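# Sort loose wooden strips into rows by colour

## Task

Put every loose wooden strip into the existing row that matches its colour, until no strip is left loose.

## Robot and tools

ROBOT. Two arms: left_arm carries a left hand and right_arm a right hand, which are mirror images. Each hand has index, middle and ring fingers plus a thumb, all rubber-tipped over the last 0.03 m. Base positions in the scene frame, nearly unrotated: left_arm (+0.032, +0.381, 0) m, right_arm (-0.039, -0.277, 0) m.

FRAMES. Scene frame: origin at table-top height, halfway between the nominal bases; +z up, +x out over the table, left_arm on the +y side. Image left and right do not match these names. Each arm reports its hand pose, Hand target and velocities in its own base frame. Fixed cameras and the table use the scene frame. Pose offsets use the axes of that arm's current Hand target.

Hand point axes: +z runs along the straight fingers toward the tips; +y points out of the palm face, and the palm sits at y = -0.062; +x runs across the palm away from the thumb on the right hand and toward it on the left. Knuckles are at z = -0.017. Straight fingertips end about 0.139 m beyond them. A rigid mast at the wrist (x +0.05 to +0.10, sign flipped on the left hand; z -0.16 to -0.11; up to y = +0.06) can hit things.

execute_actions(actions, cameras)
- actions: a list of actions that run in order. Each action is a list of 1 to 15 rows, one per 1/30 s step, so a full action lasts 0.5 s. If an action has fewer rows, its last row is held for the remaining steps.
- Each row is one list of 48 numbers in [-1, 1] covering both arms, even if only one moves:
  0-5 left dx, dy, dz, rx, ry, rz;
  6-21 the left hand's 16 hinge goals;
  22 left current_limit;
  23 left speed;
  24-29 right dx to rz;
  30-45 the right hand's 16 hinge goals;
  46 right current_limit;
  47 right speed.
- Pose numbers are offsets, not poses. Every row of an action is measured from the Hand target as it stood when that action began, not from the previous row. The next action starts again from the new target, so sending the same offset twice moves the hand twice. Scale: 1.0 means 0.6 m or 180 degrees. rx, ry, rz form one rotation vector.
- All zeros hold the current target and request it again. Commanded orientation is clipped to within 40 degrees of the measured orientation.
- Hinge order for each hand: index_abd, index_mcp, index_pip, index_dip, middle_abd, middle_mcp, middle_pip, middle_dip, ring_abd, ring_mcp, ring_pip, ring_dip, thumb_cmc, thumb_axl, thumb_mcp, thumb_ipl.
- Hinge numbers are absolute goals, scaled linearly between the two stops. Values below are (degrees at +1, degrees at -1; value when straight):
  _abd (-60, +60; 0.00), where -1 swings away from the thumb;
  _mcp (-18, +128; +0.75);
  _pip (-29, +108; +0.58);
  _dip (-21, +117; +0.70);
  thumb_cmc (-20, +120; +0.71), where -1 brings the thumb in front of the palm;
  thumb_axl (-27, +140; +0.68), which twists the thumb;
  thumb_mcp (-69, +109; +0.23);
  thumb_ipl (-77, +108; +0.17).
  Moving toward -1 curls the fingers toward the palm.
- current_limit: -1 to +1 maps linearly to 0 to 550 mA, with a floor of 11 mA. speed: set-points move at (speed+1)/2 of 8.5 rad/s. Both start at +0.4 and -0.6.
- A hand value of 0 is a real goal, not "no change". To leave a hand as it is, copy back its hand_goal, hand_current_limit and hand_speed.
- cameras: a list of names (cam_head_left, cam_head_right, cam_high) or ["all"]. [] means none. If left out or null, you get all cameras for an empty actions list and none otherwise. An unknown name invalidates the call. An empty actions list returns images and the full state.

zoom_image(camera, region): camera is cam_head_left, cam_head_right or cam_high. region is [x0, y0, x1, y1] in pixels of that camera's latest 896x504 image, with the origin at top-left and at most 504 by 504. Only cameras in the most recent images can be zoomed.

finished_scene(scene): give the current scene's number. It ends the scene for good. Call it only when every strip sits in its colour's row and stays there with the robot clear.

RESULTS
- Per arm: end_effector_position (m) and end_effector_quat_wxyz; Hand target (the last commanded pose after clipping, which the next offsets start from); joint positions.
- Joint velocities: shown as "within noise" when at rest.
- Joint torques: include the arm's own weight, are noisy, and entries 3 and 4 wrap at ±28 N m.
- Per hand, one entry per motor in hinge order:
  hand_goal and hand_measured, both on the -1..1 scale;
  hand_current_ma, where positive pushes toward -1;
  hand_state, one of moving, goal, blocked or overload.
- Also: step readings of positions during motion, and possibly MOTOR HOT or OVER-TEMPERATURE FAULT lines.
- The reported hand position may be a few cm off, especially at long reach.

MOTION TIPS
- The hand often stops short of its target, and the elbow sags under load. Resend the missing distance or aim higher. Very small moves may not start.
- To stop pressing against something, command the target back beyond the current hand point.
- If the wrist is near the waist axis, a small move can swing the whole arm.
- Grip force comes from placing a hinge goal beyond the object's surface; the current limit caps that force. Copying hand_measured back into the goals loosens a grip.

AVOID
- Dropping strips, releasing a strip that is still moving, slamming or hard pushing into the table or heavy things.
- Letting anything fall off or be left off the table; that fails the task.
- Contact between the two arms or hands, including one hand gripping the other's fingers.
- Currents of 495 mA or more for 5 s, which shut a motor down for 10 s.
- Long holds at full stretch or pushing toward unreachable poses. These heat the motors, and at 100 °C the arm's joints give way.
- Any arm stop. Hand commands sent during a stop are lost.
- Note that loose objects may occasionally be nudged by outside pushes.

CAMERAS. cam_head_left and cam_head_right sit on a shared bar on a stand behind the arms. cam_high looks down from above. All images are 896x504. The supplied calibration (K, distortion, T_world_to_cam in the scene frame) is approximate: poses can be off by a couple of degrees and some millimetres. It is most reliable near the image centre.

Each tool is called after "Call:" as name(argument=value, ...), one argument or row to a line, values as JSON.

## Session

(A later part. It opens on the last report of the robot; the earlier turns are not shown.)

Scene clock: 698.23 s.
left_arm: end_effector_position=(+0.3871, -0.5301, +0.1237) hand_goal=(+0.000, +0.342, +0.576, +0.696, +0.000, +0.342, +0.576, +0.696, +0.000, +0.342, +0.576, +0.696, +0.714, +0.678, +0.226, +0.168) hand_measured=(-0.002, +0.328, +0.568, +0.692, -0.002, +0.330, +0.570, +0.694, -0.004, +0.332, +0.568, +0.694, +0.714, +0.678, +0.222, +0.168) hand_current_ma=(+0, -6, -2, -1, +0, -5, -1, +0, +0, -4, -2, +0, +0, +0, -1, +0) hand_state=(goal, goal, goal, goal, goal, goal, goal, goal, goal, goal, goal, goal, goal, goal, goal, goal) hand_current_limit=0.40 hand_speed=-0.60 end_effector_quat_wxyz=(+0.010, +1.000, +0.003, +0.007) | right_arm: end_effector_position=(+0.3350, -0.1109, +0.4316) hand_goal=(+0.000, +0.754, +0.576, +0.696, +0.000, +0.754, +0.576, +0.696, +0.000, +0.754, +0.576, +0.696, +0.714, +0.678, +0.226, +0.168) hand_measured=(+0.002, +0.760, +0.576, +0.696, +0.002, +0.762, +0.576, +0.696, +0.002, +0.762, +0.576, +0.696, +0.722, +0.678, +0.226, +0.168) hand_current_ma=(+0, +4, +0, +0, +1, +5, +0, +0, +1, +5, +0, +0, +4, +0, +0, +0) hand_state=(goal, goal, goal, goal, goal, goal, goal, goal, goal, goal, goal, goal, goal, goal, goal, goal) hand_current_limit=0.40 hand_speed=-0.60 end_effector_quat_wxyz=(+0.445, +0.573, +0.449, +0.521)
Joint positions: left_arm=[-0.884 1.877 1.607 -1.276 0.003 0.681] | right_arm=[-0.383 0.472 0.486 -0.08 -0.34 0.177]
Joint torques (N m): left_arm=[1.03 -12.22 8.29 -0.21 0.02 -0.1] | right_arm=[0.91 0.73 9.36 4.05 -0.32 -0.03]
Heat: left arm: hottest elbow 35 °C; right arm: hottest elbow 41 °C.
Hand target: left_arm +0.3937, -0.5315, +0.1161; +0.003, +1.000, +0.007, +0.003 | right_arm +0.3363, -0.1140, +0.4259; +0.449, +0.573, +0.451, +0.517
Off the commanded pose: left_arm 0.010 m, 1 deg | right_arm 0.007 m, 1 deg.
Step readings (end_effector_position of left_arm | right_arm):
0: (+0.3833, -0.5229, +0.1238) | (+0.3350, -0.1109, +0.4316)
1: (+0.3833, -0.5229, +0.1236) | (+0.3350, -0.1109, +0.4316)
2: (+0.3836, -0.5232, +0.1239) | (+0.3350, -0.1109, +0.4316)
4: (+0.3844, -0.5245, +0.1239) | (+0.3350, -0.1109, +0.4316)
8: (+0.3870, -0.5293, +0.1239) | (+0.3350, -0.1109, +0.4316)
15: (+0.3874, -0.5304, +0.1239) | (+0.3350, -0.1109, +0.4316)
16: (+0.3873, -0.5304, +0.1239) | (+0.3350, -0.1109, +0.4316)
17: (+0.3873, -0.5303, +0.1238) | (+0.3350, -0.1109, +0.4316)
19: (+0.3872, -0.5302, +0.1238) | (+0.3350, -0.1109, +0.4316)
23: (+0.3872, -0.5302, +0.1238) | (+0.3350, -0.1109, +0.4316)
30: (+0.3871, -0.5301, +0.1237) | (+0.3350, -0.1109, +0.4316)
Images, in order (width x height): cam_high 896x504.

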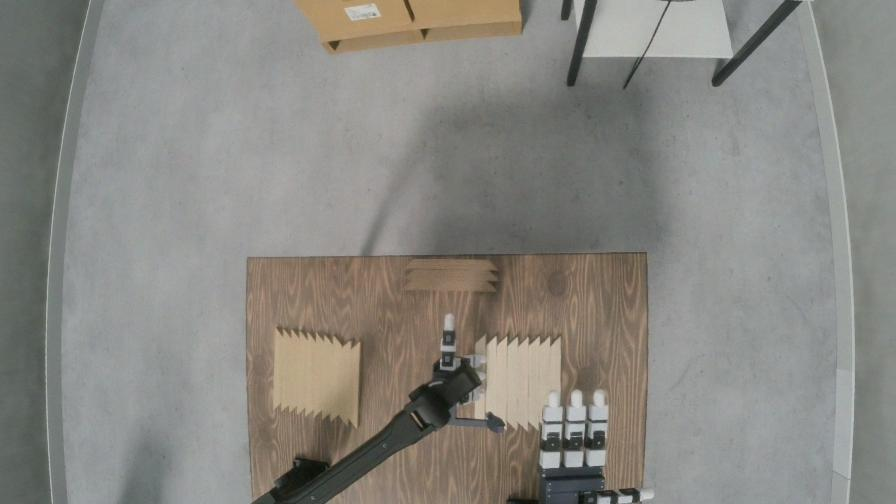

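Call:
execute_actions(
  actions=[
    [[0.0,-0.005,-0.018,0,0,0,0,0.342,0.576,0.696,0,0.342,0.576,0.696,0,0.342,0.576,0.696,0.714,0.678,0.226,0.168,0.4,-0.6,0,0,0,0,0,0,0,0.754,0.576,0.696,0,0.754,0.576,0.696,0,0.754,0.576,0.696,0.714,0.678,0.226,0.168,0.4,-0.6]],
    [[0.005,0,-0.02,0,0,0,0,0.342,0.576,0.696,0,0.342,0.576,0.696,0,0.342,0.576,0.696,0.714,0.678,0.226,0.168,0.4,-0.6,0,0,0,0,0,0,0,0.754,0.576,0.696,0,0.754,0.576,0.696,0,0.754,0.576,0.696,0.714,0.678,0.226,0.168,0.4,-0.6]],
    [[0.0,0.0,-0.03,0,0,0,0,0.342,0.576,0.696,0,0.342,0.576,0.696,0,0.342,0.576,0.696,0.714,0.678,0.226,0.168,0.4,-0.6,0,0,0,0,0,0,0,0.754,0.576,0.696,0,0.754,0.576,0.696,0,0.754,0.576,0.696,0.714,0.678,0.226,0.168,0.4,-0.6]],
    [[0.0,-0.12,-0.05,0,0,0,0,0.342,0.576,0.696,0,0.342,0.576,0.696,0,0.342,0.576,0.696,0.714,0.678,0.226,0.168,0.4,-0.6,0,0,0,0,0,0,0,0.754,0.576,0.696,0,0.754,0.576,0.696,0,0.754,0.576,0.696,0.714,0.678,0.226,0.168,0.4,-0.6]],
  ],
  cameras=["cam_high"],
)

Call:
zoom_image(
  camera="cam_high",
  region=[430, 310, 570, 440],
)

Call:
zoom_image(
  camera="cam_high",
  region=[260, 310, 400, 440],
)

Scene clock: 715.97 s.
left_arm: end_effector_position=(+0.4025, -0.4556, +0.1943) hand_goal=(+0.000, +0.342, +0.576, +0.696, +0.000, +0.342, +0.576, +0.696, +0.000, +0.342, +0.576, +0.696, +0.714, +0.678, +0.226, +0.168) hand_measured=(+0.002, +0.344, +0.574, +0.694, +0.000, +0.344, +0.574, +0.694, +0.000, +0.344, +0.574, +0.694, +0.714, +0.678, +0.222, +0.168) hand_current_ma=(+0, +0, +0, +0, +0, +0, +0, +0, +0, +0, +0, +0, +0, +0, -1, +0) hand_state=(goal, goal, goal, goal, goal, goal, goal, goal, goal, goal, goal, goal, goal, goal, goal, goal) hand_current_limit=0.40 hand_speed=-0.60 end_effector_quat_wxyz=(+0.010, +1.000, +0.016, +0.011) | right_arm: end_effector_position=(+0.3350, -0.1109, +0.4316) hand_goal=(+0.000, +0.754, +0.576, +0.696, +0.000, +0.754, +0.576, +0.696, +0.000, +0.754, +0.576, +0.696, +0.714, +0.678, +0.226, +0.168) hand_measured=(+0.002, +0.760, +0.576, +0.696, +0.002, +0.762, +0.576, +0.696, +0.002, +0.762, +0.576, +0.696, +0.722, +0.678, +0.226, +0.168) hand_current_ma=(+0, +4, +0, +0, +1, +5, +0, +0, +1, +5, +0, +0, +4, +0, +0, +0) hand_state=(goal, goal, goal, goal, goal, goal, goal, goal, goal, goal, goal, goal, goal, goal, goal, goal) hand_current_limit=0.40 hand_speed=-0.60 end_effector_quat_wxyz=(+0.445, +0.573, +0.449, +0.521)
Joint positions: left_arm=[-0.778 1.717 1.571 -1.396 -0.002 0.76] | right_arm=[-0.383 0.472 0.486 -0.08 -0.34 0.177]
Joint torques (N m): left_arm=[0.03 -12.22 6.11 -0.05 0.27 0.07] | right_arm=[0.79 0.67 9.37 4.01 -0.32 -0.03]
Heat: left arm: hottest elbow 35 °C; right arm: hottest elbow 41 °C.
Hand target: left_arm +0.3953, -0.4561, +0.1865; +0.003, +1.000, +0.007, +0.002 | right_arm +0.3363, -0.1140, +0.4259; +0.449, +0.573, +0.451, +0.517
Off the commanded pose: left_arm 0.011 m, 2 deg | right_arm 0.007 m, 1 deg.
Step readings (end_effector_position of left_arm | right_arm):
0: (+0.3871, -0.5301, +0.1237) | (+0.3350, -0.1109, +0.4316)
1: (+0.3870, -0.5300, +0.1237) | (+0.3350, -0.1109, +0.4316)
2: (+0.3867, -0.5296, +0.1235) | (+0.3350, -0.1109, +0.4316)
4: (+0.3858, -0.5285, +0.1230) | (+0.3350, -0.1109, +0.4316)
8: (+0.3851, -0.5277, +0.1231) | (+0.3350, -0.1109, +0.4316)
15: (+0.3847, -0.5272, +0.1228) | (+0.3350, -0.1109, +0.4316)
16: (+0.3847, -0.5273, +0.1230) | (+0.3350, -0.1109, +0.4316)
17: (+0.3848, -0.5269, +0.1237) | (+0.3350, -0.1109, +0.4316)
19: (+0.3842, -0.5254, +0.1242) | (+0.3350, -0.1109, +0.4316)
23: (+0.3837, -0.5227, +0.1248) | (+0.3350, -0.1109, +0.4316)
30: (+0.3832, -0.5217, +0.1248) | (+0.3350, -0.1109, +0.4316)
31: (+0.3832, -0.5216, +0.1249) | (+0.3350, -0.1109, +0.4316)
32: (+0.3829, -0.5213, +0.1256) | (+0.3350, -0.1109, +0.4316)
34: (+0.3817, -0.5198, +0.1264) | (+0.3350, -0.1109, +0.4316)
38: (+0.3803, -0.5182, +0.1287) | (+0.3350, -0.1109, +0.4316)
45: (+0.3804, -0.5182, +0.1306) | (+0.3350, -0.1109, +0.4316)
46: (+0.3807, -0.5178, +0.1305) | (+0.3350, -0.1109, +0.4316)
47: (+0.3826, -0.5159, +0.1328) | (+0.3350, -0.1109, +0.4316)
49: (+0.3824, -0.5086, +0.1368) | (+0.3350, -0.1109, +0.4316)
53: (+0.3902, -0.4784, +0.1612) | (+0.3350, -0.1109, +0.4316)
60: (+0.4052, -0.4568, +0.1975) | (+0.3350, -0.1109, +0.4316)
Images, in order (width x height): cam_high 896x504.

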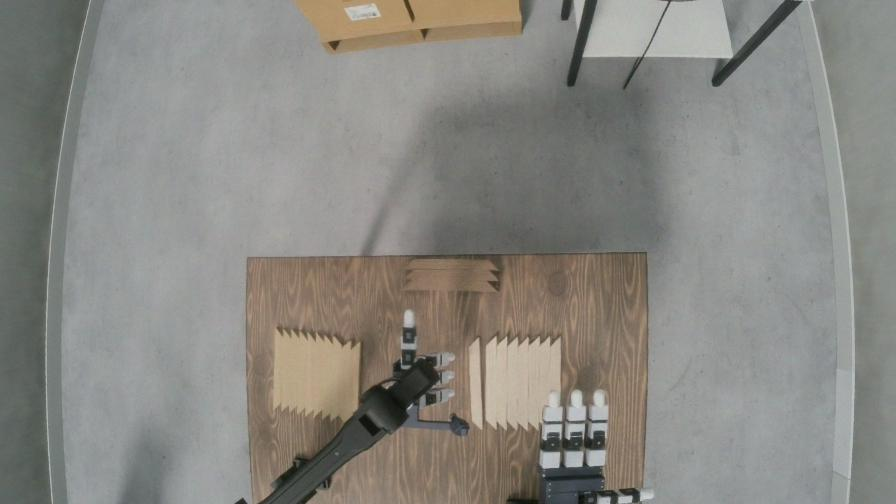

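Scaled by 3.600 from the camera's 896x504 image, which has a finer 1280x720 frame.

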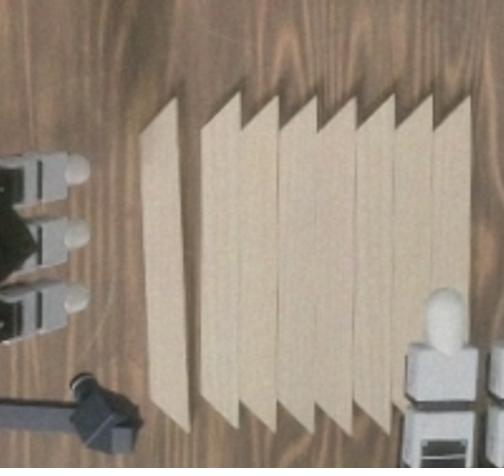

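Scaled by 3.600 from the camera's 896x504 image, which has a finer 1280x720 frame.

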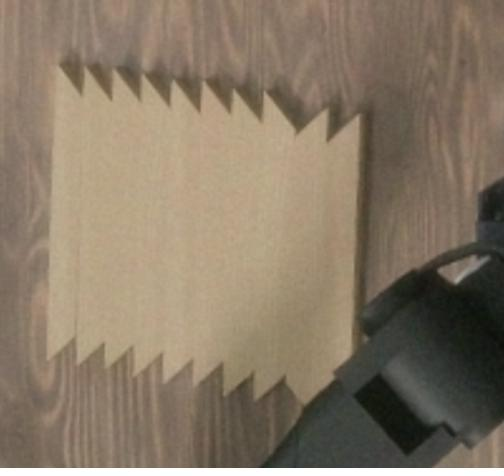

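Call:
execute_actions(
  actions=[
    [[-0.017,0.04,0.06,0,0,0,0,0.342,0.576,0.696,0,0.342,0.576,0.696,0,0.342,0.576,0.696,0.714,0.678,0.226,0.168,0.4,-0.6,0,0,0,0,0,0,0,0.754,0.576,0.696,0,0.754,0.576,0.696,0,0.754,0.576,0.696,0.714,0.678,0.226,0.168,0.4,-0.6]],
    [[0,0,0.015,0,0,0,0,0.342,0.576,0.696,0,0.342,0.576,0.696,0,0.342,0.576,0.696,0.714,0.678,0.226,0.168,0.4,-0.6,0,0,0,0,0,0,0,0.754,0.576,0.696,0,0.754,0.576,0.696,0,0.754,0.576,0.696,0.714,0.678,0.226,0.168,0.4,-0.6]],
  ],
  cameras=["cam_high"],
)

Call:
zoom_image(
  camera="cam_high",
  region=[400, 310, 540, 440],
)

Scene clock: 750.57 s.
left_arm: end_effector_position=(+0.3856, -0.4804, +0.1490) hand_goal=(+0.000, +0.342, +0.576, +0.696, +0.000, +0.342, +0.576, +0.696, +0.000, +0.342, +0.576, +0.696, +0.714, +0.678, +0.226, +0.168) hand_measured=(+0.002, +0.344, +0.574, +0.694, +0.000, +0.344, +0.574, +0.694, +0.000, +0.344, +0.574, +0.694, +0.714, +0.678, +0.222, +0.168) hand_current_ma=(+0, +0, +0, +0, +0, +0, +0, +0, +0, +0, +0, +0, +0, +0, -1, +0) hand_state=(goal, goal, goal, goal, goal, goal, goal, goal, goal, goal, goal, goal, goal, goal, goal, goal) hand_current_limit=0.40 hand_speed=-0.60 end_effector_quat_wxyz=(+0.004, +1.000, +0.003, +0.005) | right_arm: end_effector_position=(+0.3350, -0.1109, +0.4316) hand_goal=(+0.000, +0.754, +0.576, +0.696, +0.000, +0.754, +0.576, +0.696, +0.000, +0.754, +0.576, +0.696, +0.714, +0.678, +0.226, +0.168) hand_measured=(+0.002, +0.760, +0.576, +0.696, +0.002, +0.762, +0.576, +0.696, +0.002, +0.762, +0.576, +0.696, +0.722, +0.678, +0.226, +0.168) hand_current_ma=(+0, +4, +0, +0, +1, +5, +0, +0, +1, +5, +0, +0, +4, +0, +0, +0) hand_state=(goal, goal, goal, goal, goal, goal, goal, goal, goal, goal, goal, goal, goal, goal, goal, goal) hand_current_limit=0.40 hand_speed=-0.60 end_effector_quat_wxyz=(+0.445, +0.573, +0.449, +0.521)
Joint positions: left_arm=[-0.829 1.768 1.523 -1.312 -0.001 0.737] | right_arm=[-0.383 0.472 0.486 -0.08 -0.34 0.177]
Joint torques (N m): left_arm=[0.15 -11.93 6.01 0.64 0.21 -0.15] | right_arm=[0.91 0.62 9.36 4.03 -0.32 -0.01]
Heat: left arm: hottest elbow 33 °C; right arm: hottest elbow 41 °C.
Hand target: left_arm +0.3856, -0.4805, +0.1415; +0.003, +1.000, +0.007, +0.003 | right_arm +0.3363, -0.1140, +0.4259; +0.449, +0.573, +0.451, +0.517
Off the commanded pose: left_arm 0.007 m, 1 deg | right_arm 0.007 m, 1 deg.
Step readings (end_effector_position of left_arm | right_arm):
0: (+0.4025, -0.4556, +0.1943) | (+0.3350, -0.1109, +0.4316)
1: (+0.4022, -0.4556, +0.1939) | (+0.3350, -0.1109, +0.4316)
2: (+0.4008, -0.4568, +0.1930) | (+0.3350, -0.1109, +0.4316)
4: (+0.3991, -0.4599, +0.1887) | (+0.3350, -0.1109, +0.4316)
8: (+0.3915, -0.4697, +0.1717) | (+0.3350, -0.1109, +0.4316)
15: (+0.3839, -0.4790, +0.1521) | (+0.3350, -0.1109, +0.4316)
16: (+0.3841, -0.4791, +0.1522) | (+0.3350, -0.1109, +0.4316)
17: (+0.3844, -0.4795, +0.1523) | (+0.3350, -0.1109, +0.4316)
19: (+0.3858, -0.4808, +0.1528) | (+0.3350, -0.1109, +0.4316)
23: (+0.3859, -0.4808, +0.1504) | (+0.3350, -0.1109, +0.4316)
30: (+0.3855, -0.4803, +0.1489) | (+0.3350, -0.1109, +0.4316)
Images, in order (width x height): cam_high 896x504.

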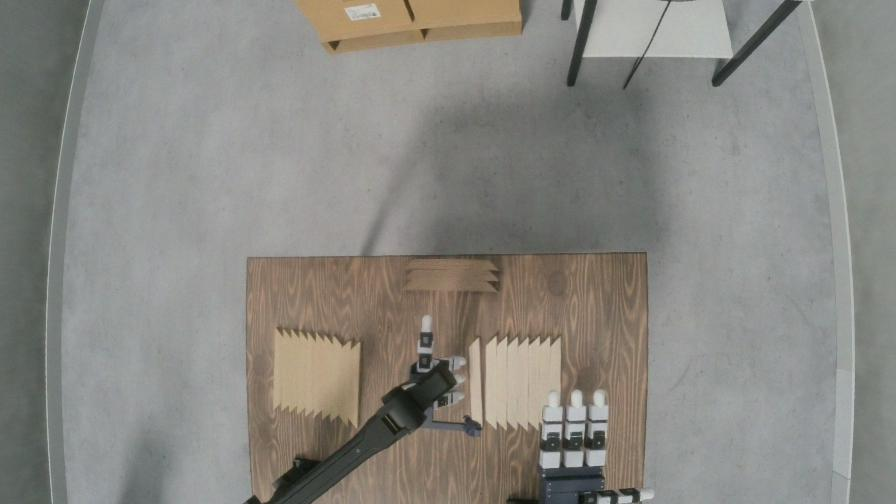

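Scaled by 3.600 from the camera's 896x504 image, which has a finer 1280x720 frame.

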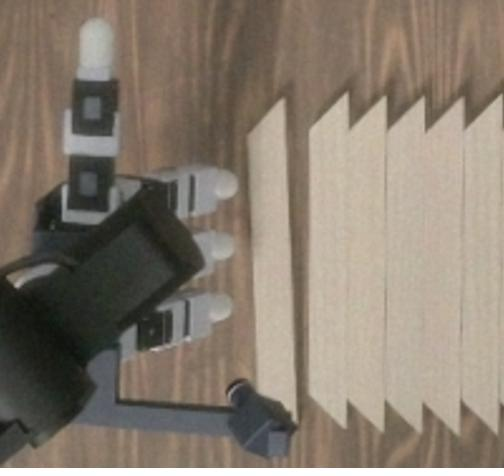

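Call:
execute_actions(
  actions=[
    [[0,0,0.052,0,0,0,0,0.342,0.576,0.696,0,0.342,0.576,0.696,0,0.342,0.576,0.696,0.714,0.678,0.226,0.168,0.4,-0.6,0,0,0,0,0,0,0,0.754,0.576,0.696,0,0.754,0.576,0.696,0,0.754,0.576,0.696,0.714,0.678,0.226,0.168,0.4,-0.6]],
    [[0,0.035,0,0,0,0,0,0.342,0.576,0.696,0,0.342,0.576,0.696,0,0.342,0.576,0.696,0.714,0.678,0.226,0.168,0.4,-0.6,0,0,0,0,0,0,0,0.754,0.576,0.696,0,0.754,0.576,0.696,0,0.754,0.576,0.696,0.714,0.678,0.226,0.168,0.4,-0.6]],
  ],
  cameras=["cam_high"],
)

Call:
zoom_image(
  camera="cam_high",
  region=[400, 310, 540, 440],
)

Scene clock: 764.17 s.
left_arm: end_effector_position=(+0.3841, -0.4824, +0.1124) hand_goal=(+0.000, +0.342, +0.576, +0.696, +0.000, +0.342, +0.576, +0.696, +0.000, +0.342, +0.576, +0.696, +0.714, +0.678, +0.226, +0.168) hand_measured=(-0.008, +0.344, +0.576, +0.696, +0.000, +0.344, +0.574, +0.694, +0.000, +0.344, +0.574, +0.694, +0.714, +0.678, +0.222, +0.168) hand_current_ma=(-1, +0, +0, +0, +0, +0, +0, +0, +0, +0, +0, +0, +0, +0, -1, +0) hand_state=(goal, goal, goal, goal, goal, goal, goal, goal, goal, goal, goal, goal, goal, goal, goal, goal) hand_current_limit=0.40 hand_speed=-0.60 end_effector_quat_wxyz=(-0.001, +1.000, +0.014, +0.001) | right_arm: end_effector_position=(+0.3350, -0.1109, +0.4316) hand_goal=(+0.000, +0.754, +0.576, +0.696, +0.000, +0.754, +0.576, +0.696, +0.000, +0.754, +0.576, +0.696, +0.714, +0.678, +0.226, +0.168) hand_measured=(+0.002, +0.760, +0.576, +0.696, +0.002, +0.762, +0.576, +0.696, +0.002, +0.762, +0.576, +0.696, +0.722, +0.678, +0.226, +0.168) hand_current_ma=(+0, +4, +0, +0, +1, +5, +0, +0, +1, +5, +0, +0, +4, +0, +0, +0) hand_state=(goal, goal, goal, goal, goal, goal, goal, goal, goal, goal, goal, goal, goal, goal, goal, goal) hand_current_limit=0.40 hand_speed=-0.60 end_effector_quat_wxyz=(+0.445, +0.573, +0.449, +0.521)
Joint positions: left_arm=[-0.837 1.801 1.472 -1.24 -0.003 0.705] | right_arm=[-0.383 0.472 0.486 -0.08 -0.34 0.177]
Joint torques (N m): left_arm=[-1.14 -10.17 9.47 0.23 0.28 -0.08] | right_arm=[0.91 0.73 9.36 4.03 -0.32 -0.02]
Heat: left arm: hottest elbow 33 °C; right arm: hottest elbow 41 °C.
Hand target: left_arm +0.3862, -0.5016, +0.1104; +0.003, +1.000, +0.007, +0.002 | right_arm +0.3363, -0.1140, +0.4259; +0.449, +0.573, +0.451, +0.517
Off the commanded pose: left_arm 0.020 m, 1 deg | right_arm 0.007 m, 1 deg.
Step readings (end_effector_position of left_arm | right_arm):
0: (+0.3856, -0.4804, +0.1490) | (+0.3350, -0.1109, +0.4316)
1: (+0.3856, -0.4804, +0.1487) | (+0.3350, -0.1109, +0.4316)
2: (+0.3860, -0.4808, +0.1475) | (+0.3350, -0.1109, +0.4316)
4: (+0.3867, -0.4817, +0.1430) | (+0.3350, -0.1109, +0.4316)
8: (+0.3849, -0.4796, +0.1264) | (+0.3350, -0.1109, +0.4316)
15: (+0.3849, -0.4796, +0.1143) | (+0.3350, -0.1109, +0.4316)
16: (+0.3851, -0.4797, +0.1144) | (+0.3350, -0.1109, +0.4316)
17: (+0.3853, -0.4798, +0.1144) | (+0.3350, -0.1109, +0.4316)
19: (+0.3837, -0.4812, +0.1126) | (+0.3350, -0.1109, +0.4316)
23: (+0.3838, -0.4817, +0.1123) | (+0.3350, -0.1109, +0.4316)
30: (+0.3840, -0.4821, +0.1125) | (+0.3350, -0.1109, +0.4316)
Images, in order (width x height): cam_high 896x504.

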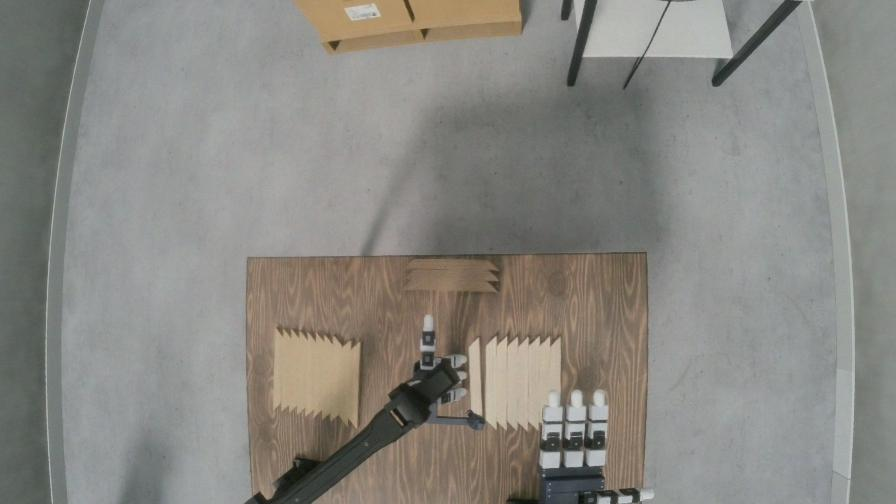

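Scaled by 3.600 from the camera's 896x504 image, which has a finer 1280x720 frame.

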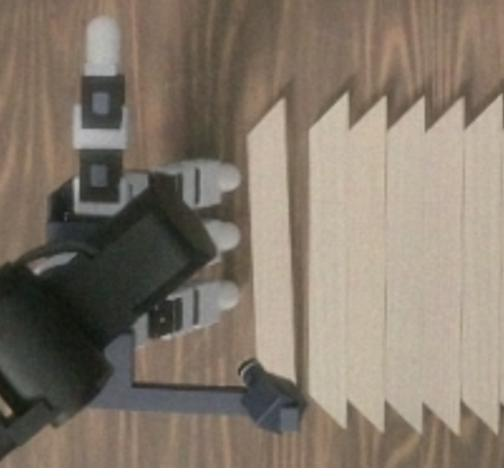

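Call:
execute_actions(
  actions=[
    [[0.0,0.02,0,0,0,0,0,0.342,0.576,0.696,0,0.342,0.576,0.696,0,0.342,0.576,0.696,0.714,0.678,0.226,0.168,0.4,-0.6,0,0,0,0,0,0,0,0.754,0.576,0.696,0,0.754,0.576,0.696,0,0.754,0.576,0.696,0.714,0.678,0.226,0.168,0.4,-0.6]],
  ],
  cameras=["cam_high"],
)

Call:
zoom_image(
  camera="cam_high",
  region=[400, 310, 540, 440],
)

Scene clock: 774.10 s.
left_arm: end_effector_position=(+0.3853, -0.4904, +0.1154) hand_goal=(+0.000, +0.342, +0.576, +0.696, +0.000, +0.342, +0.576, +0.696, +0.000, +0.342, +0.576, +0.696, +0.714, +0.678, +0.226, +0.168) hand_measured=(-0.018, +0.372, +0.594, +0.708, +0.000, +0.344, +0.574, +0.694, +0.000, +0.344, +0.574, +0.694, +0.714, +0.678, +0.222, +0.168) hand_current_ma=(-7, +22, +8, +4, +0, +0, +0, +0, +0, +0, +0, +0, +0, +0, -1, +0) hand_state=(goal, blocked, goal, goal, goal, goal, goal, goal, goal, goal, goal, goal, goal, goal, goal, goal) hand_current_limit=0.40 hand_speed=-0.60 end_effector_quat_wxyz=(-0.003, +1.000, +0.017, +0.002) | right_arm: end_effector_position=(+0.3350, -0.1109, +0.4316) hand_goal=(+0.000, +0.754, +0.576, +0.696, +0.000, +0.754, +0.576, +0.696, +0.000, +0.754, +0.576, +0.696, +0.714, +0.678, +0.226, +0.168) hand_measured=(+0.002, +0.760, +0.576, +0.696, +0.002, +0.762, +0.576, +0.696, +0.002, +0.762, +0.576, +0.696, +0.722, +0.678, +0.226, +0.168) hand_current_ma=(+0, +4, +0, +0, +1, +5, +0, +0, +1, +5, +0, +0, +4, +0, +0, +0) hand_state=(goal, goal, goal, goal, goal, goal, goal, goal, goal, goal, goal, goal, goal, goal, goal, goal) hand_current_limit=0.40 hand_speed=-0.60 end_effector_quat_wxyz=(+0.445, +0.573, +0.449, +0.521)
Joint positions: left_arm=[-0.848 1.817 1.503 -1.259 -0.008 0.688] | right_arm=[-0.383 0.472 0.486 -0.08 -0.34 0.177]
Joint torques (N m): left_arm=[-1.55 -9.93 9.48 0.5 0.46 -0.06] | right_arm=[0.85 0.67 9.36 4.03 -0.32 -0.01]
Heat: left arm: hottest elbow 34 °C; right arm: hottest elbow 41 °C.
Hand target: left_arm +0.3863, -0.5136, +0.1106; +0.003, +1.000, +0.007, +0.003 | right_arm +0.3363, -0.1140, +0.4259; +0.449, +0.573, +0.451, +0.517
Off the commanded pose: left_arm 0.024 m, 1 deg | right_arm 0.007 m, 1 deg.
Step readings (end_effector_position of left_arm | right_arm):
0: (+0.3841, -0.4824, +0.1124) | (+0.3350, -0.1109, +0.4316)
1: (+0.3840, -0.4825, +0.1125) | (+0.3350, -0.1109, +0.4316)
2: (+0.3842, -0.4830, +0.1127) | (+0.3350, -0.1109, +0.4316)
4: (+0.3849, -0.4847, +0.1132) | (+0.3350, -0.1109, +0.4316)
8: (+0.3850, -0.4893, +0.1150) | (+0.3350, -0.1109, +0.4316)
15: (+0.3852, -0.4904, +0.1153) | (+0.3350, -0.1109, +0.4316)
Images, in order (width x height): cam_high 896x504.

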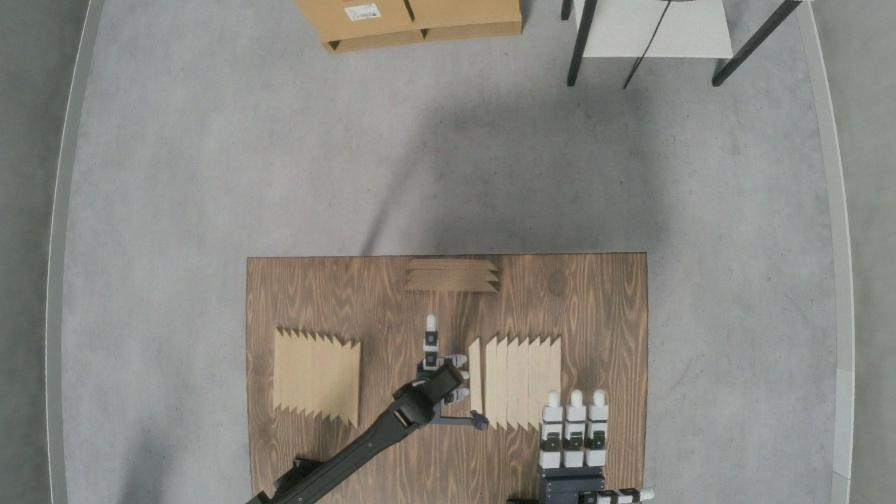

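Scaled by 3.600 from the camera's 896x504 image, which has a finer 1280x720 frame.

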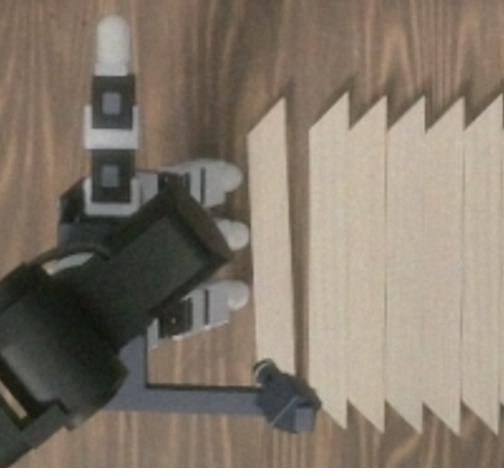

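Call:
execute_actions(
  actions=[
    [[0.0,0.02,0.005,0,0,0,0,0.342,0.576,0.696,0,0.342,0.576,0.696,0,0.342,0.576,0.696,0.714,0.678,0.226,0.168,0.4,-0.6,0,0,0,0,0,0,0,0.754,0.576,0.696,0,0.754,0.576,0.696,0,0.754,0.576,0.696,0.714,0.678,0.226,0.168,0.4,-0.6]],
  ],
  cameras=["cam_high"],
)

Call:
zoom_image(
  camera="cam_high",
  region=[400, 310, 540, 440],
)

Scene clock: 786.97 s.
left_arm: end_effector_position=(+0.3868, -0.4979, +0.1173) hand_goal=(+0.000, +0.342, +0.576, +0.696, +0.000, +0.342, +0.576, +0.696, +0.000, +0.342, +0.576, +0.696, +0.714, +0.678, +0.226, +0.168) hand_measured=(-0.032, +0.396, +0.610, +0.720, +0.000, +0.346, +0.576, +0.694, +0.000, +0.344, +0.574, +0.694, +0.714, +0.678, +0.222, +0.168) hand_current_ma=(-19, +67, +26, +14, +0, +1, +0, +0, +0, +0, +0, +0, +0, +0, -1, +0) hand_state=(blocked, blocked, blocked, blocked, goal, goal, goal, goal, goal, goal, goal, goal, goal, goal, goal, goal) hand_current_limit=0.40 hand_speed=-0.60 end_effector_quat_wxyz=(-0.005, +1.000, +0.021, +0.003) | right_arm: end_effector_position=(+0.3350, -0.1109, +0.4316) hand_goal=(+0.000, +0.754, +0.576, +0.696, +0.000, +0.754, +0.576, +0.696, +0.000, +0.754, +0.576, +0.696, +0.714, +0.678, +0.226, +0.168) hand_measured=(+0.002, +0.760, +0.576, +0.696, +0.002, +0.762, +0.576, +0.696, +0.002, +0.762, +0.576, +0.696, +0.722, +0.678, +0.226, +0.168) hand_current_ma=(+0, +4, +0, +0, +1, +5, +0, +0, +1, +5, +0, +0, +4, +0, +0, +0) hand_state=(goal, goal, goal, goal, goal, goal, goal, goal, goal, goal, goal, goal, goal, goal, goal, goal) hand_current_limit=0.40 hand_speed=-0.60 end_effector_quat_wxyz=(+0.445, +0.573, +0.449, +0.521)
Joint positions: left_arm=[-0.857 1.832 1.531 -1.274 -0.011 0.672] | right_arm=[-0.383 0.472 0.486 -0.08 -0.34 0.177]
Joint torques (N m): left_arm=[-1.85 -9.47 9.74 0.96 0.59 -0.05] | right_arm=[0.91 0.62 9.36 4.03 -0.32 -0.02]
Heat: left arm: hottest elbow 35 °C; right arm: hottest elbow 42 °C.
Hand target: left_arm +0.3865, -0.5256, +0.1075; +0.003, +1.000, +0.008, +0.002 | right_arm +0.3363, -0.1140, +0.4259; +0.449, +0.573, +0.451, +0.517
Off the commanded pose: left_arm 0.029 m, 2 deg | right_arm 0.007 m, 1 deg.
Step readings (end_effector_position of left_arm | right_arm):
0: (+0.3854, -0.4905, +0.1154) | (+0.3350, -0.1109, +0.4316)
1: (+0.3854, -0.4905, +0.1154) | (+0.3350, -0.1109, +0.4316)
2: (+0.3855, -0.4909, +0.1154) | (+0.3350, -0.1109, +0.4316)
4: (+0.3860, -0.4926, +0.1158) | (+0.3350, -0.1109, +0.4316)
8: (+0.3867, -0.4967, +0.1170) | (+0.3350, -0.1109, +0.4316)
15: (+0.3868, -0.4979, +0.1174) | (+0.3350, -0.1109, +0.4316)
Images, in order (width x height): cam_high 896x504.

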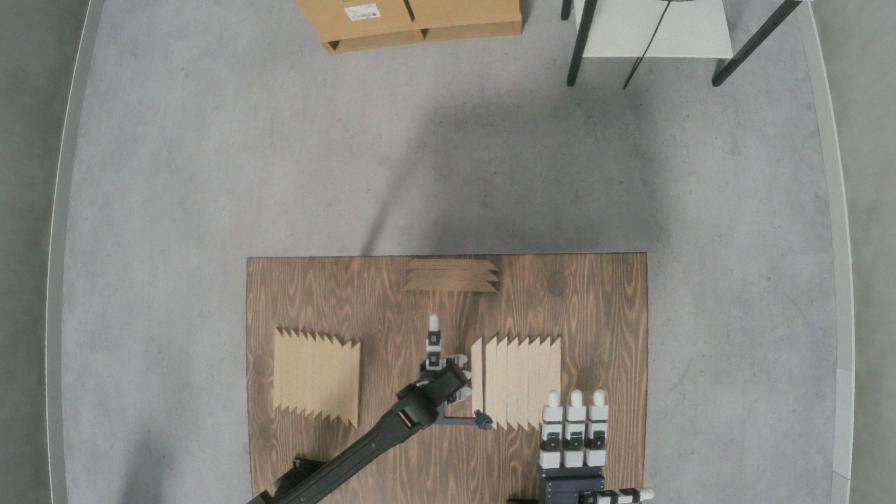

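Scaled by 3.600 from the camera's 896x504 image, which has a finer 1280x720 frame.

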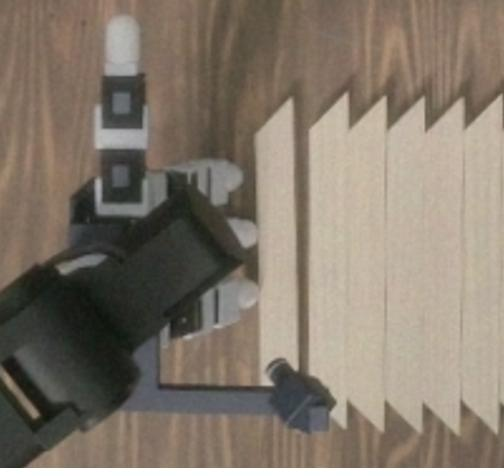

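Call:
execute_actions(
  actions=[
    [[0.0,0.02,0.0,0,0,0,0,0.342,0.576,0.696,0,0.342,0.576,0.696,0,0.342,0.576,0.696,0.714,0.678,0.226,0.168,0.4,-0.6,0,0,0,0,0,0,0,0.754,0.576,0.696,0,0.754,0.576,0.696,0,0.754,0.576,0.696,0.714,0.678,0.226,0.168,0.4,-0.6]],
  ],
  cameras=["cam_high"],
)

Call:
zoom_image(
  camera="cam_high",
  region=[400, 310, 540, 440],
)

Scene clock: 796.60 s.
left_arm: end_effector_position=(+0.3866, -0.5146, +0.1137) hand_goal=(+0.000, +0.342, +0.576, +0.696, +0.000, +0.342, +0.576, +0.696, +0.000, +0.342, +0.576, +0.696, +0.714, +0.678, +0.226, +0.168) hand_measured=(-0.012, +0.356, +0.584, +0.702, +0.000, +0.350, +0.578, +0.696, +0.000, +0.350, +0.578, +0.696, +0.714, +0.678, +0.220, +0.168) hand_current_ma=(-3, +6, +2, +1, +0, +3, +0, +0, +0, +2, +0, +0, +0, +0, -1, +0) hand_state=(goal, goal, goal, goal, goal, goal, goal, goal, goal, goal, goal, goal, goal, goal, goal, goal) hand_current_limit=0.40 hand_speed=-0.60 end_effector_quat_wxyz=(-0.005, +1.000, +0.017, +0.004) | right_arm: end_effector_position=(+0.3350, -0.1109, +0.4316) hand_goal=(+0.000, +0.754, +0.576, +0.696, +0.000, +0.754, +0.576, +0.696, +0.000, +0.754, +0.576, +0.696, +0.714, +0.678, +0.226, +0.168) hand_measured=(+0.002, +0.760, +0.576, +0.696, +0.002, +0.762, +0.576, +0.696, +0.002, +0.762, +0.576, +0.696, +0.722, +0.678, +0.226, +0.168) hand_current_ma=(+0, +4, +0, +0, +1, +5, +0, +0, +1, +5, +0, +0, +4, +0, +0, +0) hand_state=(goal, goal, goal, goal, goal, goal, goal, goal, goal, goal, goal, goal, goal, goal, goal, goal) hand_current_limit=0.40 hand_speed=-0.60 end_effector_quat_wxyz=(+0.445, +0.573, +0.449, +0.521)
Joint positions: left_arm=[-0.876 1.866 1.572 -1.279 -0.013 0.66] | right_arm=[-0.383 0.472 0.486 -0.08 -0.34 0.177]
Joint torques (N m): left_arm=[-1.2 -11.05 9.52 0.59 0.64 -0.06] | right_arm=[0.85 0.73 9.39 4.03 -0.32 -0.02]
Heat: left arm: hottest elbow 36 °C; right arm: hottest elbow 42 °C.
Hand target: left_arm +0.3867, -0.5376, +0.1077; +0.003, +1.000, +0.007, +0.003 | right_arm +0.3363, -0.1140, +0.4259; +0.449, +0.573, +0.451, +0.517
Off the commanded pose: left_arm 0.024 m, 1 deg | right_arm 0.007 m, 1 deg.
Step readings (end_effector_position of left_arm | right_arm):
0: (+0.3868, -0.4979, +0.1173) | (+0.3350, -0.1109, +0.4316)
1: (+0.3868, -0.4980, +0.1175) | (+0.3350, -0.1109, +0.4316)
2: (+0.3869, -0.4987, +0.1177) | (+0.3350, -0.1109, +0.4316)
4: (+0.3878, -0.5017, +0.1176) | (+0.3350, -0.1109, +0.4316)
8: (+0.3875, -0.5116, +0.1157) | (+0.3350, -0.1109, +0.4316)
15: (+0.3866, -0.5146, +0.1137) | (+0.3350, -0.1109, +0.4316)
Images, in order (width x height): cam_high 896x504.

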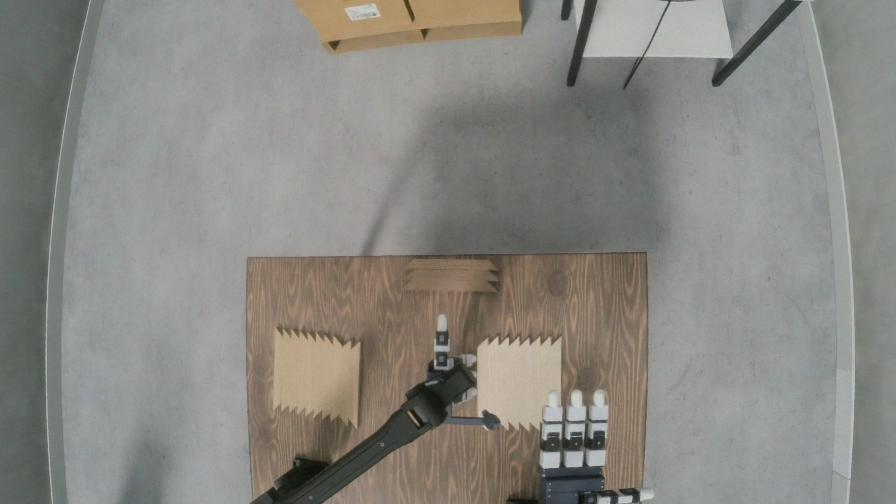

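Scaled by 3.600 from the camera's 896x504 image, which has a finer 1280x720 frame.

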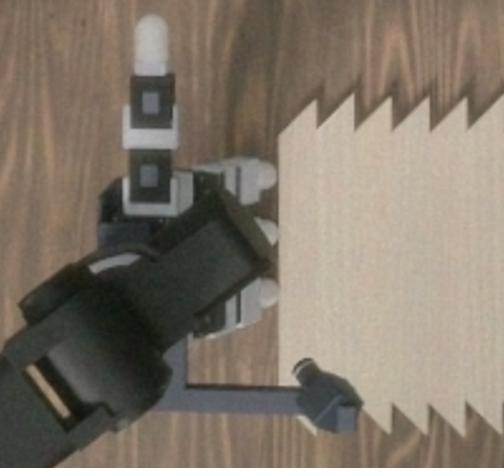

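Call:
execute_actions(
  actions=[
    [[0.0,-0.06,0.0,0,0,0,0,0.342,0.576,0.696,0,0.342,0.576,0.696,0,0.342,0.576,0.696,0.714,0.678,0.226,0.168,0.4,-0.6,0,0,0,0,0,0,0,0.754,0.576,0.696,0,0.754,0.576,0.696,0,0.754,0.576,0.696,0.714,0.678,0.226,0.168,0.4,-0.6]],
    [[0.0,-0.06,-0.08,0,0,0,0,0.342,0.576,0.696,0,0.342,0.576,0.696,0,0.342,0.576,0.696,0.714,0.678,0.226,0.168,0.4,-0.6,0,0,0,0,0,0,0,0.754,0.576,0.696,0,0.754,0.576,0.696,0,0.754,0.576,0.696,0.714,0.678,0.226,0.168,0.4,-0.6]],
    [[0.0,-0.06,-0.08,0,0,0,0,0.342,0.576,0.696,0,0.342,0.576,0.696,0,0.342,0.576,0.696,0.714,0.678,0.226,0.168,0.4,-0.6,0,0,0,0,0,0,0,0.754,0.576,0.696,0,0.754,0.576,0.696,0,0.754,0.576,0.696,0.714,0.678,0.226,0.168,0.4,-0.6]],
  ],
  cameras=["cam_high","cam_head_left"],
)

Call:
zoom_image(
  camera="cam_high",
  region=[430, 310, 570, 440],
)

Call:
zoom_image(
  camera="cam_high",
  region=[260, 310, 400, 440],
)

Scene clock: 812.00 s.
left_arm: end_effector_position=(+0.3848, -0.4304, +0.2028) hand_goal=(+0.000, +0.342, +0.576, +0.696, +0.000, +0.342, +0.576, +0.696, +0.000, +0.342, +0.576, +0.696, +0.714, +0.678, +0.226, +0.168) hand_measured=(-0.002, +0.344, +0.574, +0.696, +0.000, +0.344, +0.574, +0.696, +0.000, +0.344, +0.576, +0.696, +0.714, +0.678, +0.220, +0.168) hand_current_ma=(+0, +0, +0, +0, +0, +0, +0, +0, +0, +0, +0, +0, +0, +0, -1, +0) hand_state=(goal, goal, goal, goal, goal, goal, goal, goal, goal, goal, goal, goal, goal, goal, goal, goal) hand_current_limit=0.40 hand_speed=-0.60 end_effector_quat_wxyz=(+0.004, +1.000, +0.011, +0.005) | right_arm: end_effector_position=(+0.3350, -0.1109, +0.4316) hand_goal=(+0.000, +0.754, +0.576, +0.696, +0.000, +0.754, +0.576, +0.696, +0.000, +0.754, +0.576, +0.696, +0.714, +0.678, +0.226, +0.168) hand_measured=(+0.002, +0.760, +0.576, +0.696, +0.002, +0.762, +0.576, +0.696, +0.002, +0.762, +0.576, +0.696, +0.722, +0.678, +0.226, +0.168) hand_current_ma=(+0, +4, +0, +0, +1, +5, +0, +0, +1, +5, +0, +0, +4, +0, +0, +0) hand_state=(goal, goal, goal, goal, goal, goal, goal, goal, goal, goal, goal, goal, goal, goal, goal, goal) hand_current_limit=0.40 hand_speed=-0.60 end_effector_quat_wxyz=(+0.445, +0.573, +0.449, +0.521)
Joint positions: left_arm=[-0.765 1.646 1.505 -1.417 0 0.783] | right_arm=[-0.383 0.472 0.486 -0.08 -0.34 0.177]
Joint torques (N m): left_arm=[0.62 -10.87 7.02 -0.05 0.21 0.06] | right_arm=[0.85 0.62 9.37 4.03 -0.32 -0.03]
Heat: left arm: hottest elbow 35 °C; right arm: hottest elbow 42 °C.
Hand target: left_arm +0.3847, -0.4291, +0.2032; +0.003, +1.000, +0.007, +0.003 | right_arm +0.3363, -0.1140, +0.4259; +0.449, +0.573, +0.451, +0.517
Off the commanded pose: left_arm 0.001 m, 1 deg | right_arm 0.007 m, 1 deg.
Step readings (end_effector_position of left_arm | right_arm):
0: (+0.3866, -0.5146, +0.1137) | (+0.3350, -0.1109, +0.4316)
1: (+0.3866, -0.5146, +0.1137) | (+0.3350, -0.1109, +0.4316)
2: (+0.3866, -0.5146, +0.1137) | (+0.3350, -0.1109, +0.4316)
4: (+0.3867, -0.5138, +0.1141) | (+0.3350, -0.1109, +0.4316)
8: (+0.3862, -0.5093, +0.1131) | (+0.3350, -0.1109, +0.4316)
15: (+0.3864, -0.5072, +0.1127) | (+0.3350, -0.1109, +0.4316)
16: (+0.3862, -0.5072, +0.1130) | (+0.3350, -0.1109, +0.4316)
17: (+0.3869, -0.5047, +0.1140) | (+0.3350, -0.1109, +0.4316)
19: (+0.3838, -0.4978, +0.1161) | (+0.3350, -0.1109, +0.4316)
23: (+0.3822, -0.4796, +0.1318) | (+0.3350, -0.1109, +0.4316)
30: (+0.3889, -0.4688, +0.1570) | (+0.3350, -0.1109, +0.4316)
31: (+0.3884, -0.4685, +0.1573) | (+0.3350, -0.1109, +0.4316)
32: (+0.3875, -0.4660, +0.1574) | (+0.3350, -0.1109, +0.4316)
34: (+0.3840, -0.4590, +0.1592) | (+0.3350, -0.1109, +0.4316)
38: (+0.3827, -0.4439, +0.1778) | (+0.3350, -0.1109, +0.4316)
45: (+0.3857, -0.4307, +0.2031) | (+0.3350, -0.1109, +0.4316)
Images, in order (width x height): cam_head_left 896x504, cam_high 896x504.

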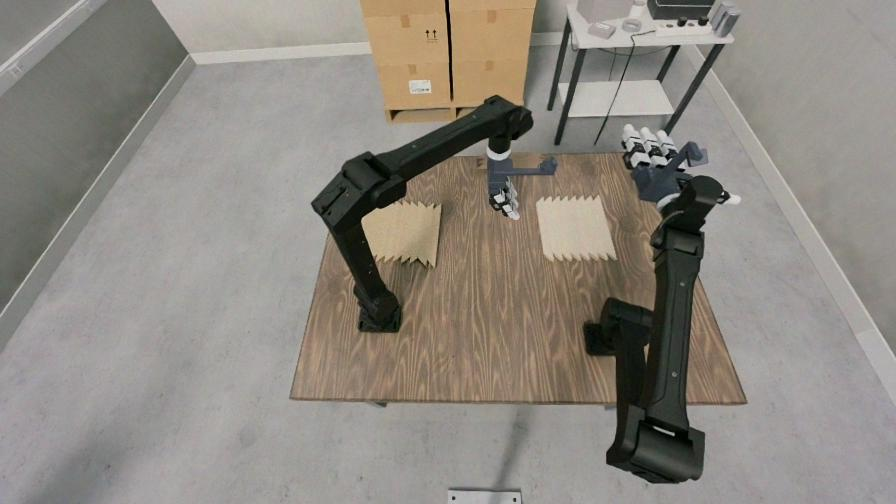

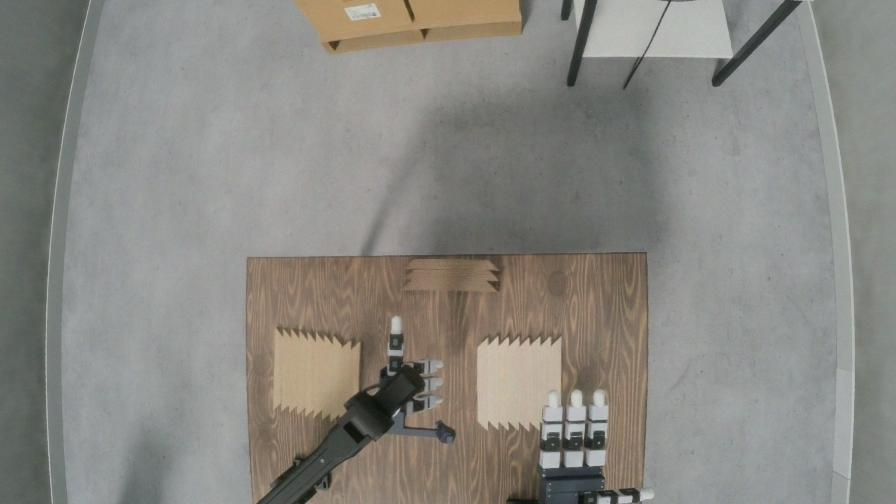

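Scaled by 3.600 from the camera's 896x504 image, which has a finer 1280x720 frame.

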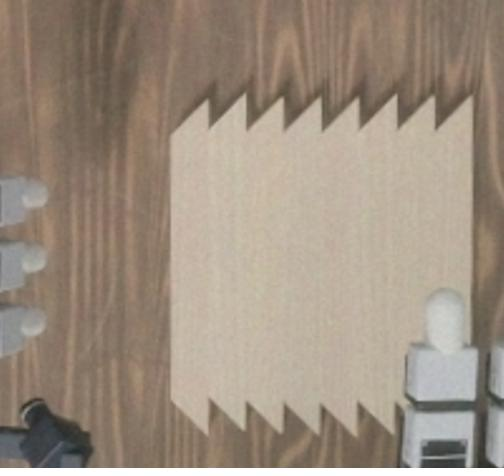

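Scaled by 3.600 from the camera's 896x504 image, which has a finer 1280x720 frame.

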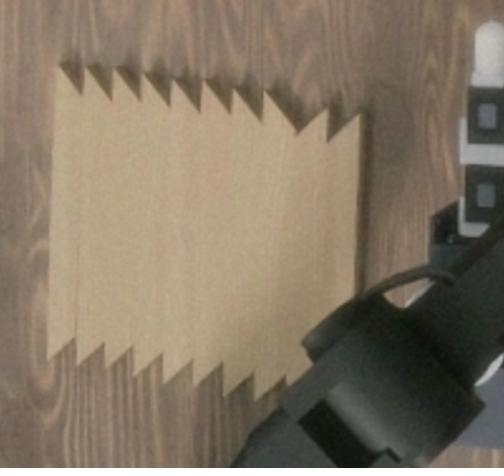

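Call:
finished_scene(
  scene=1,
)

The scene is finished: the task was done.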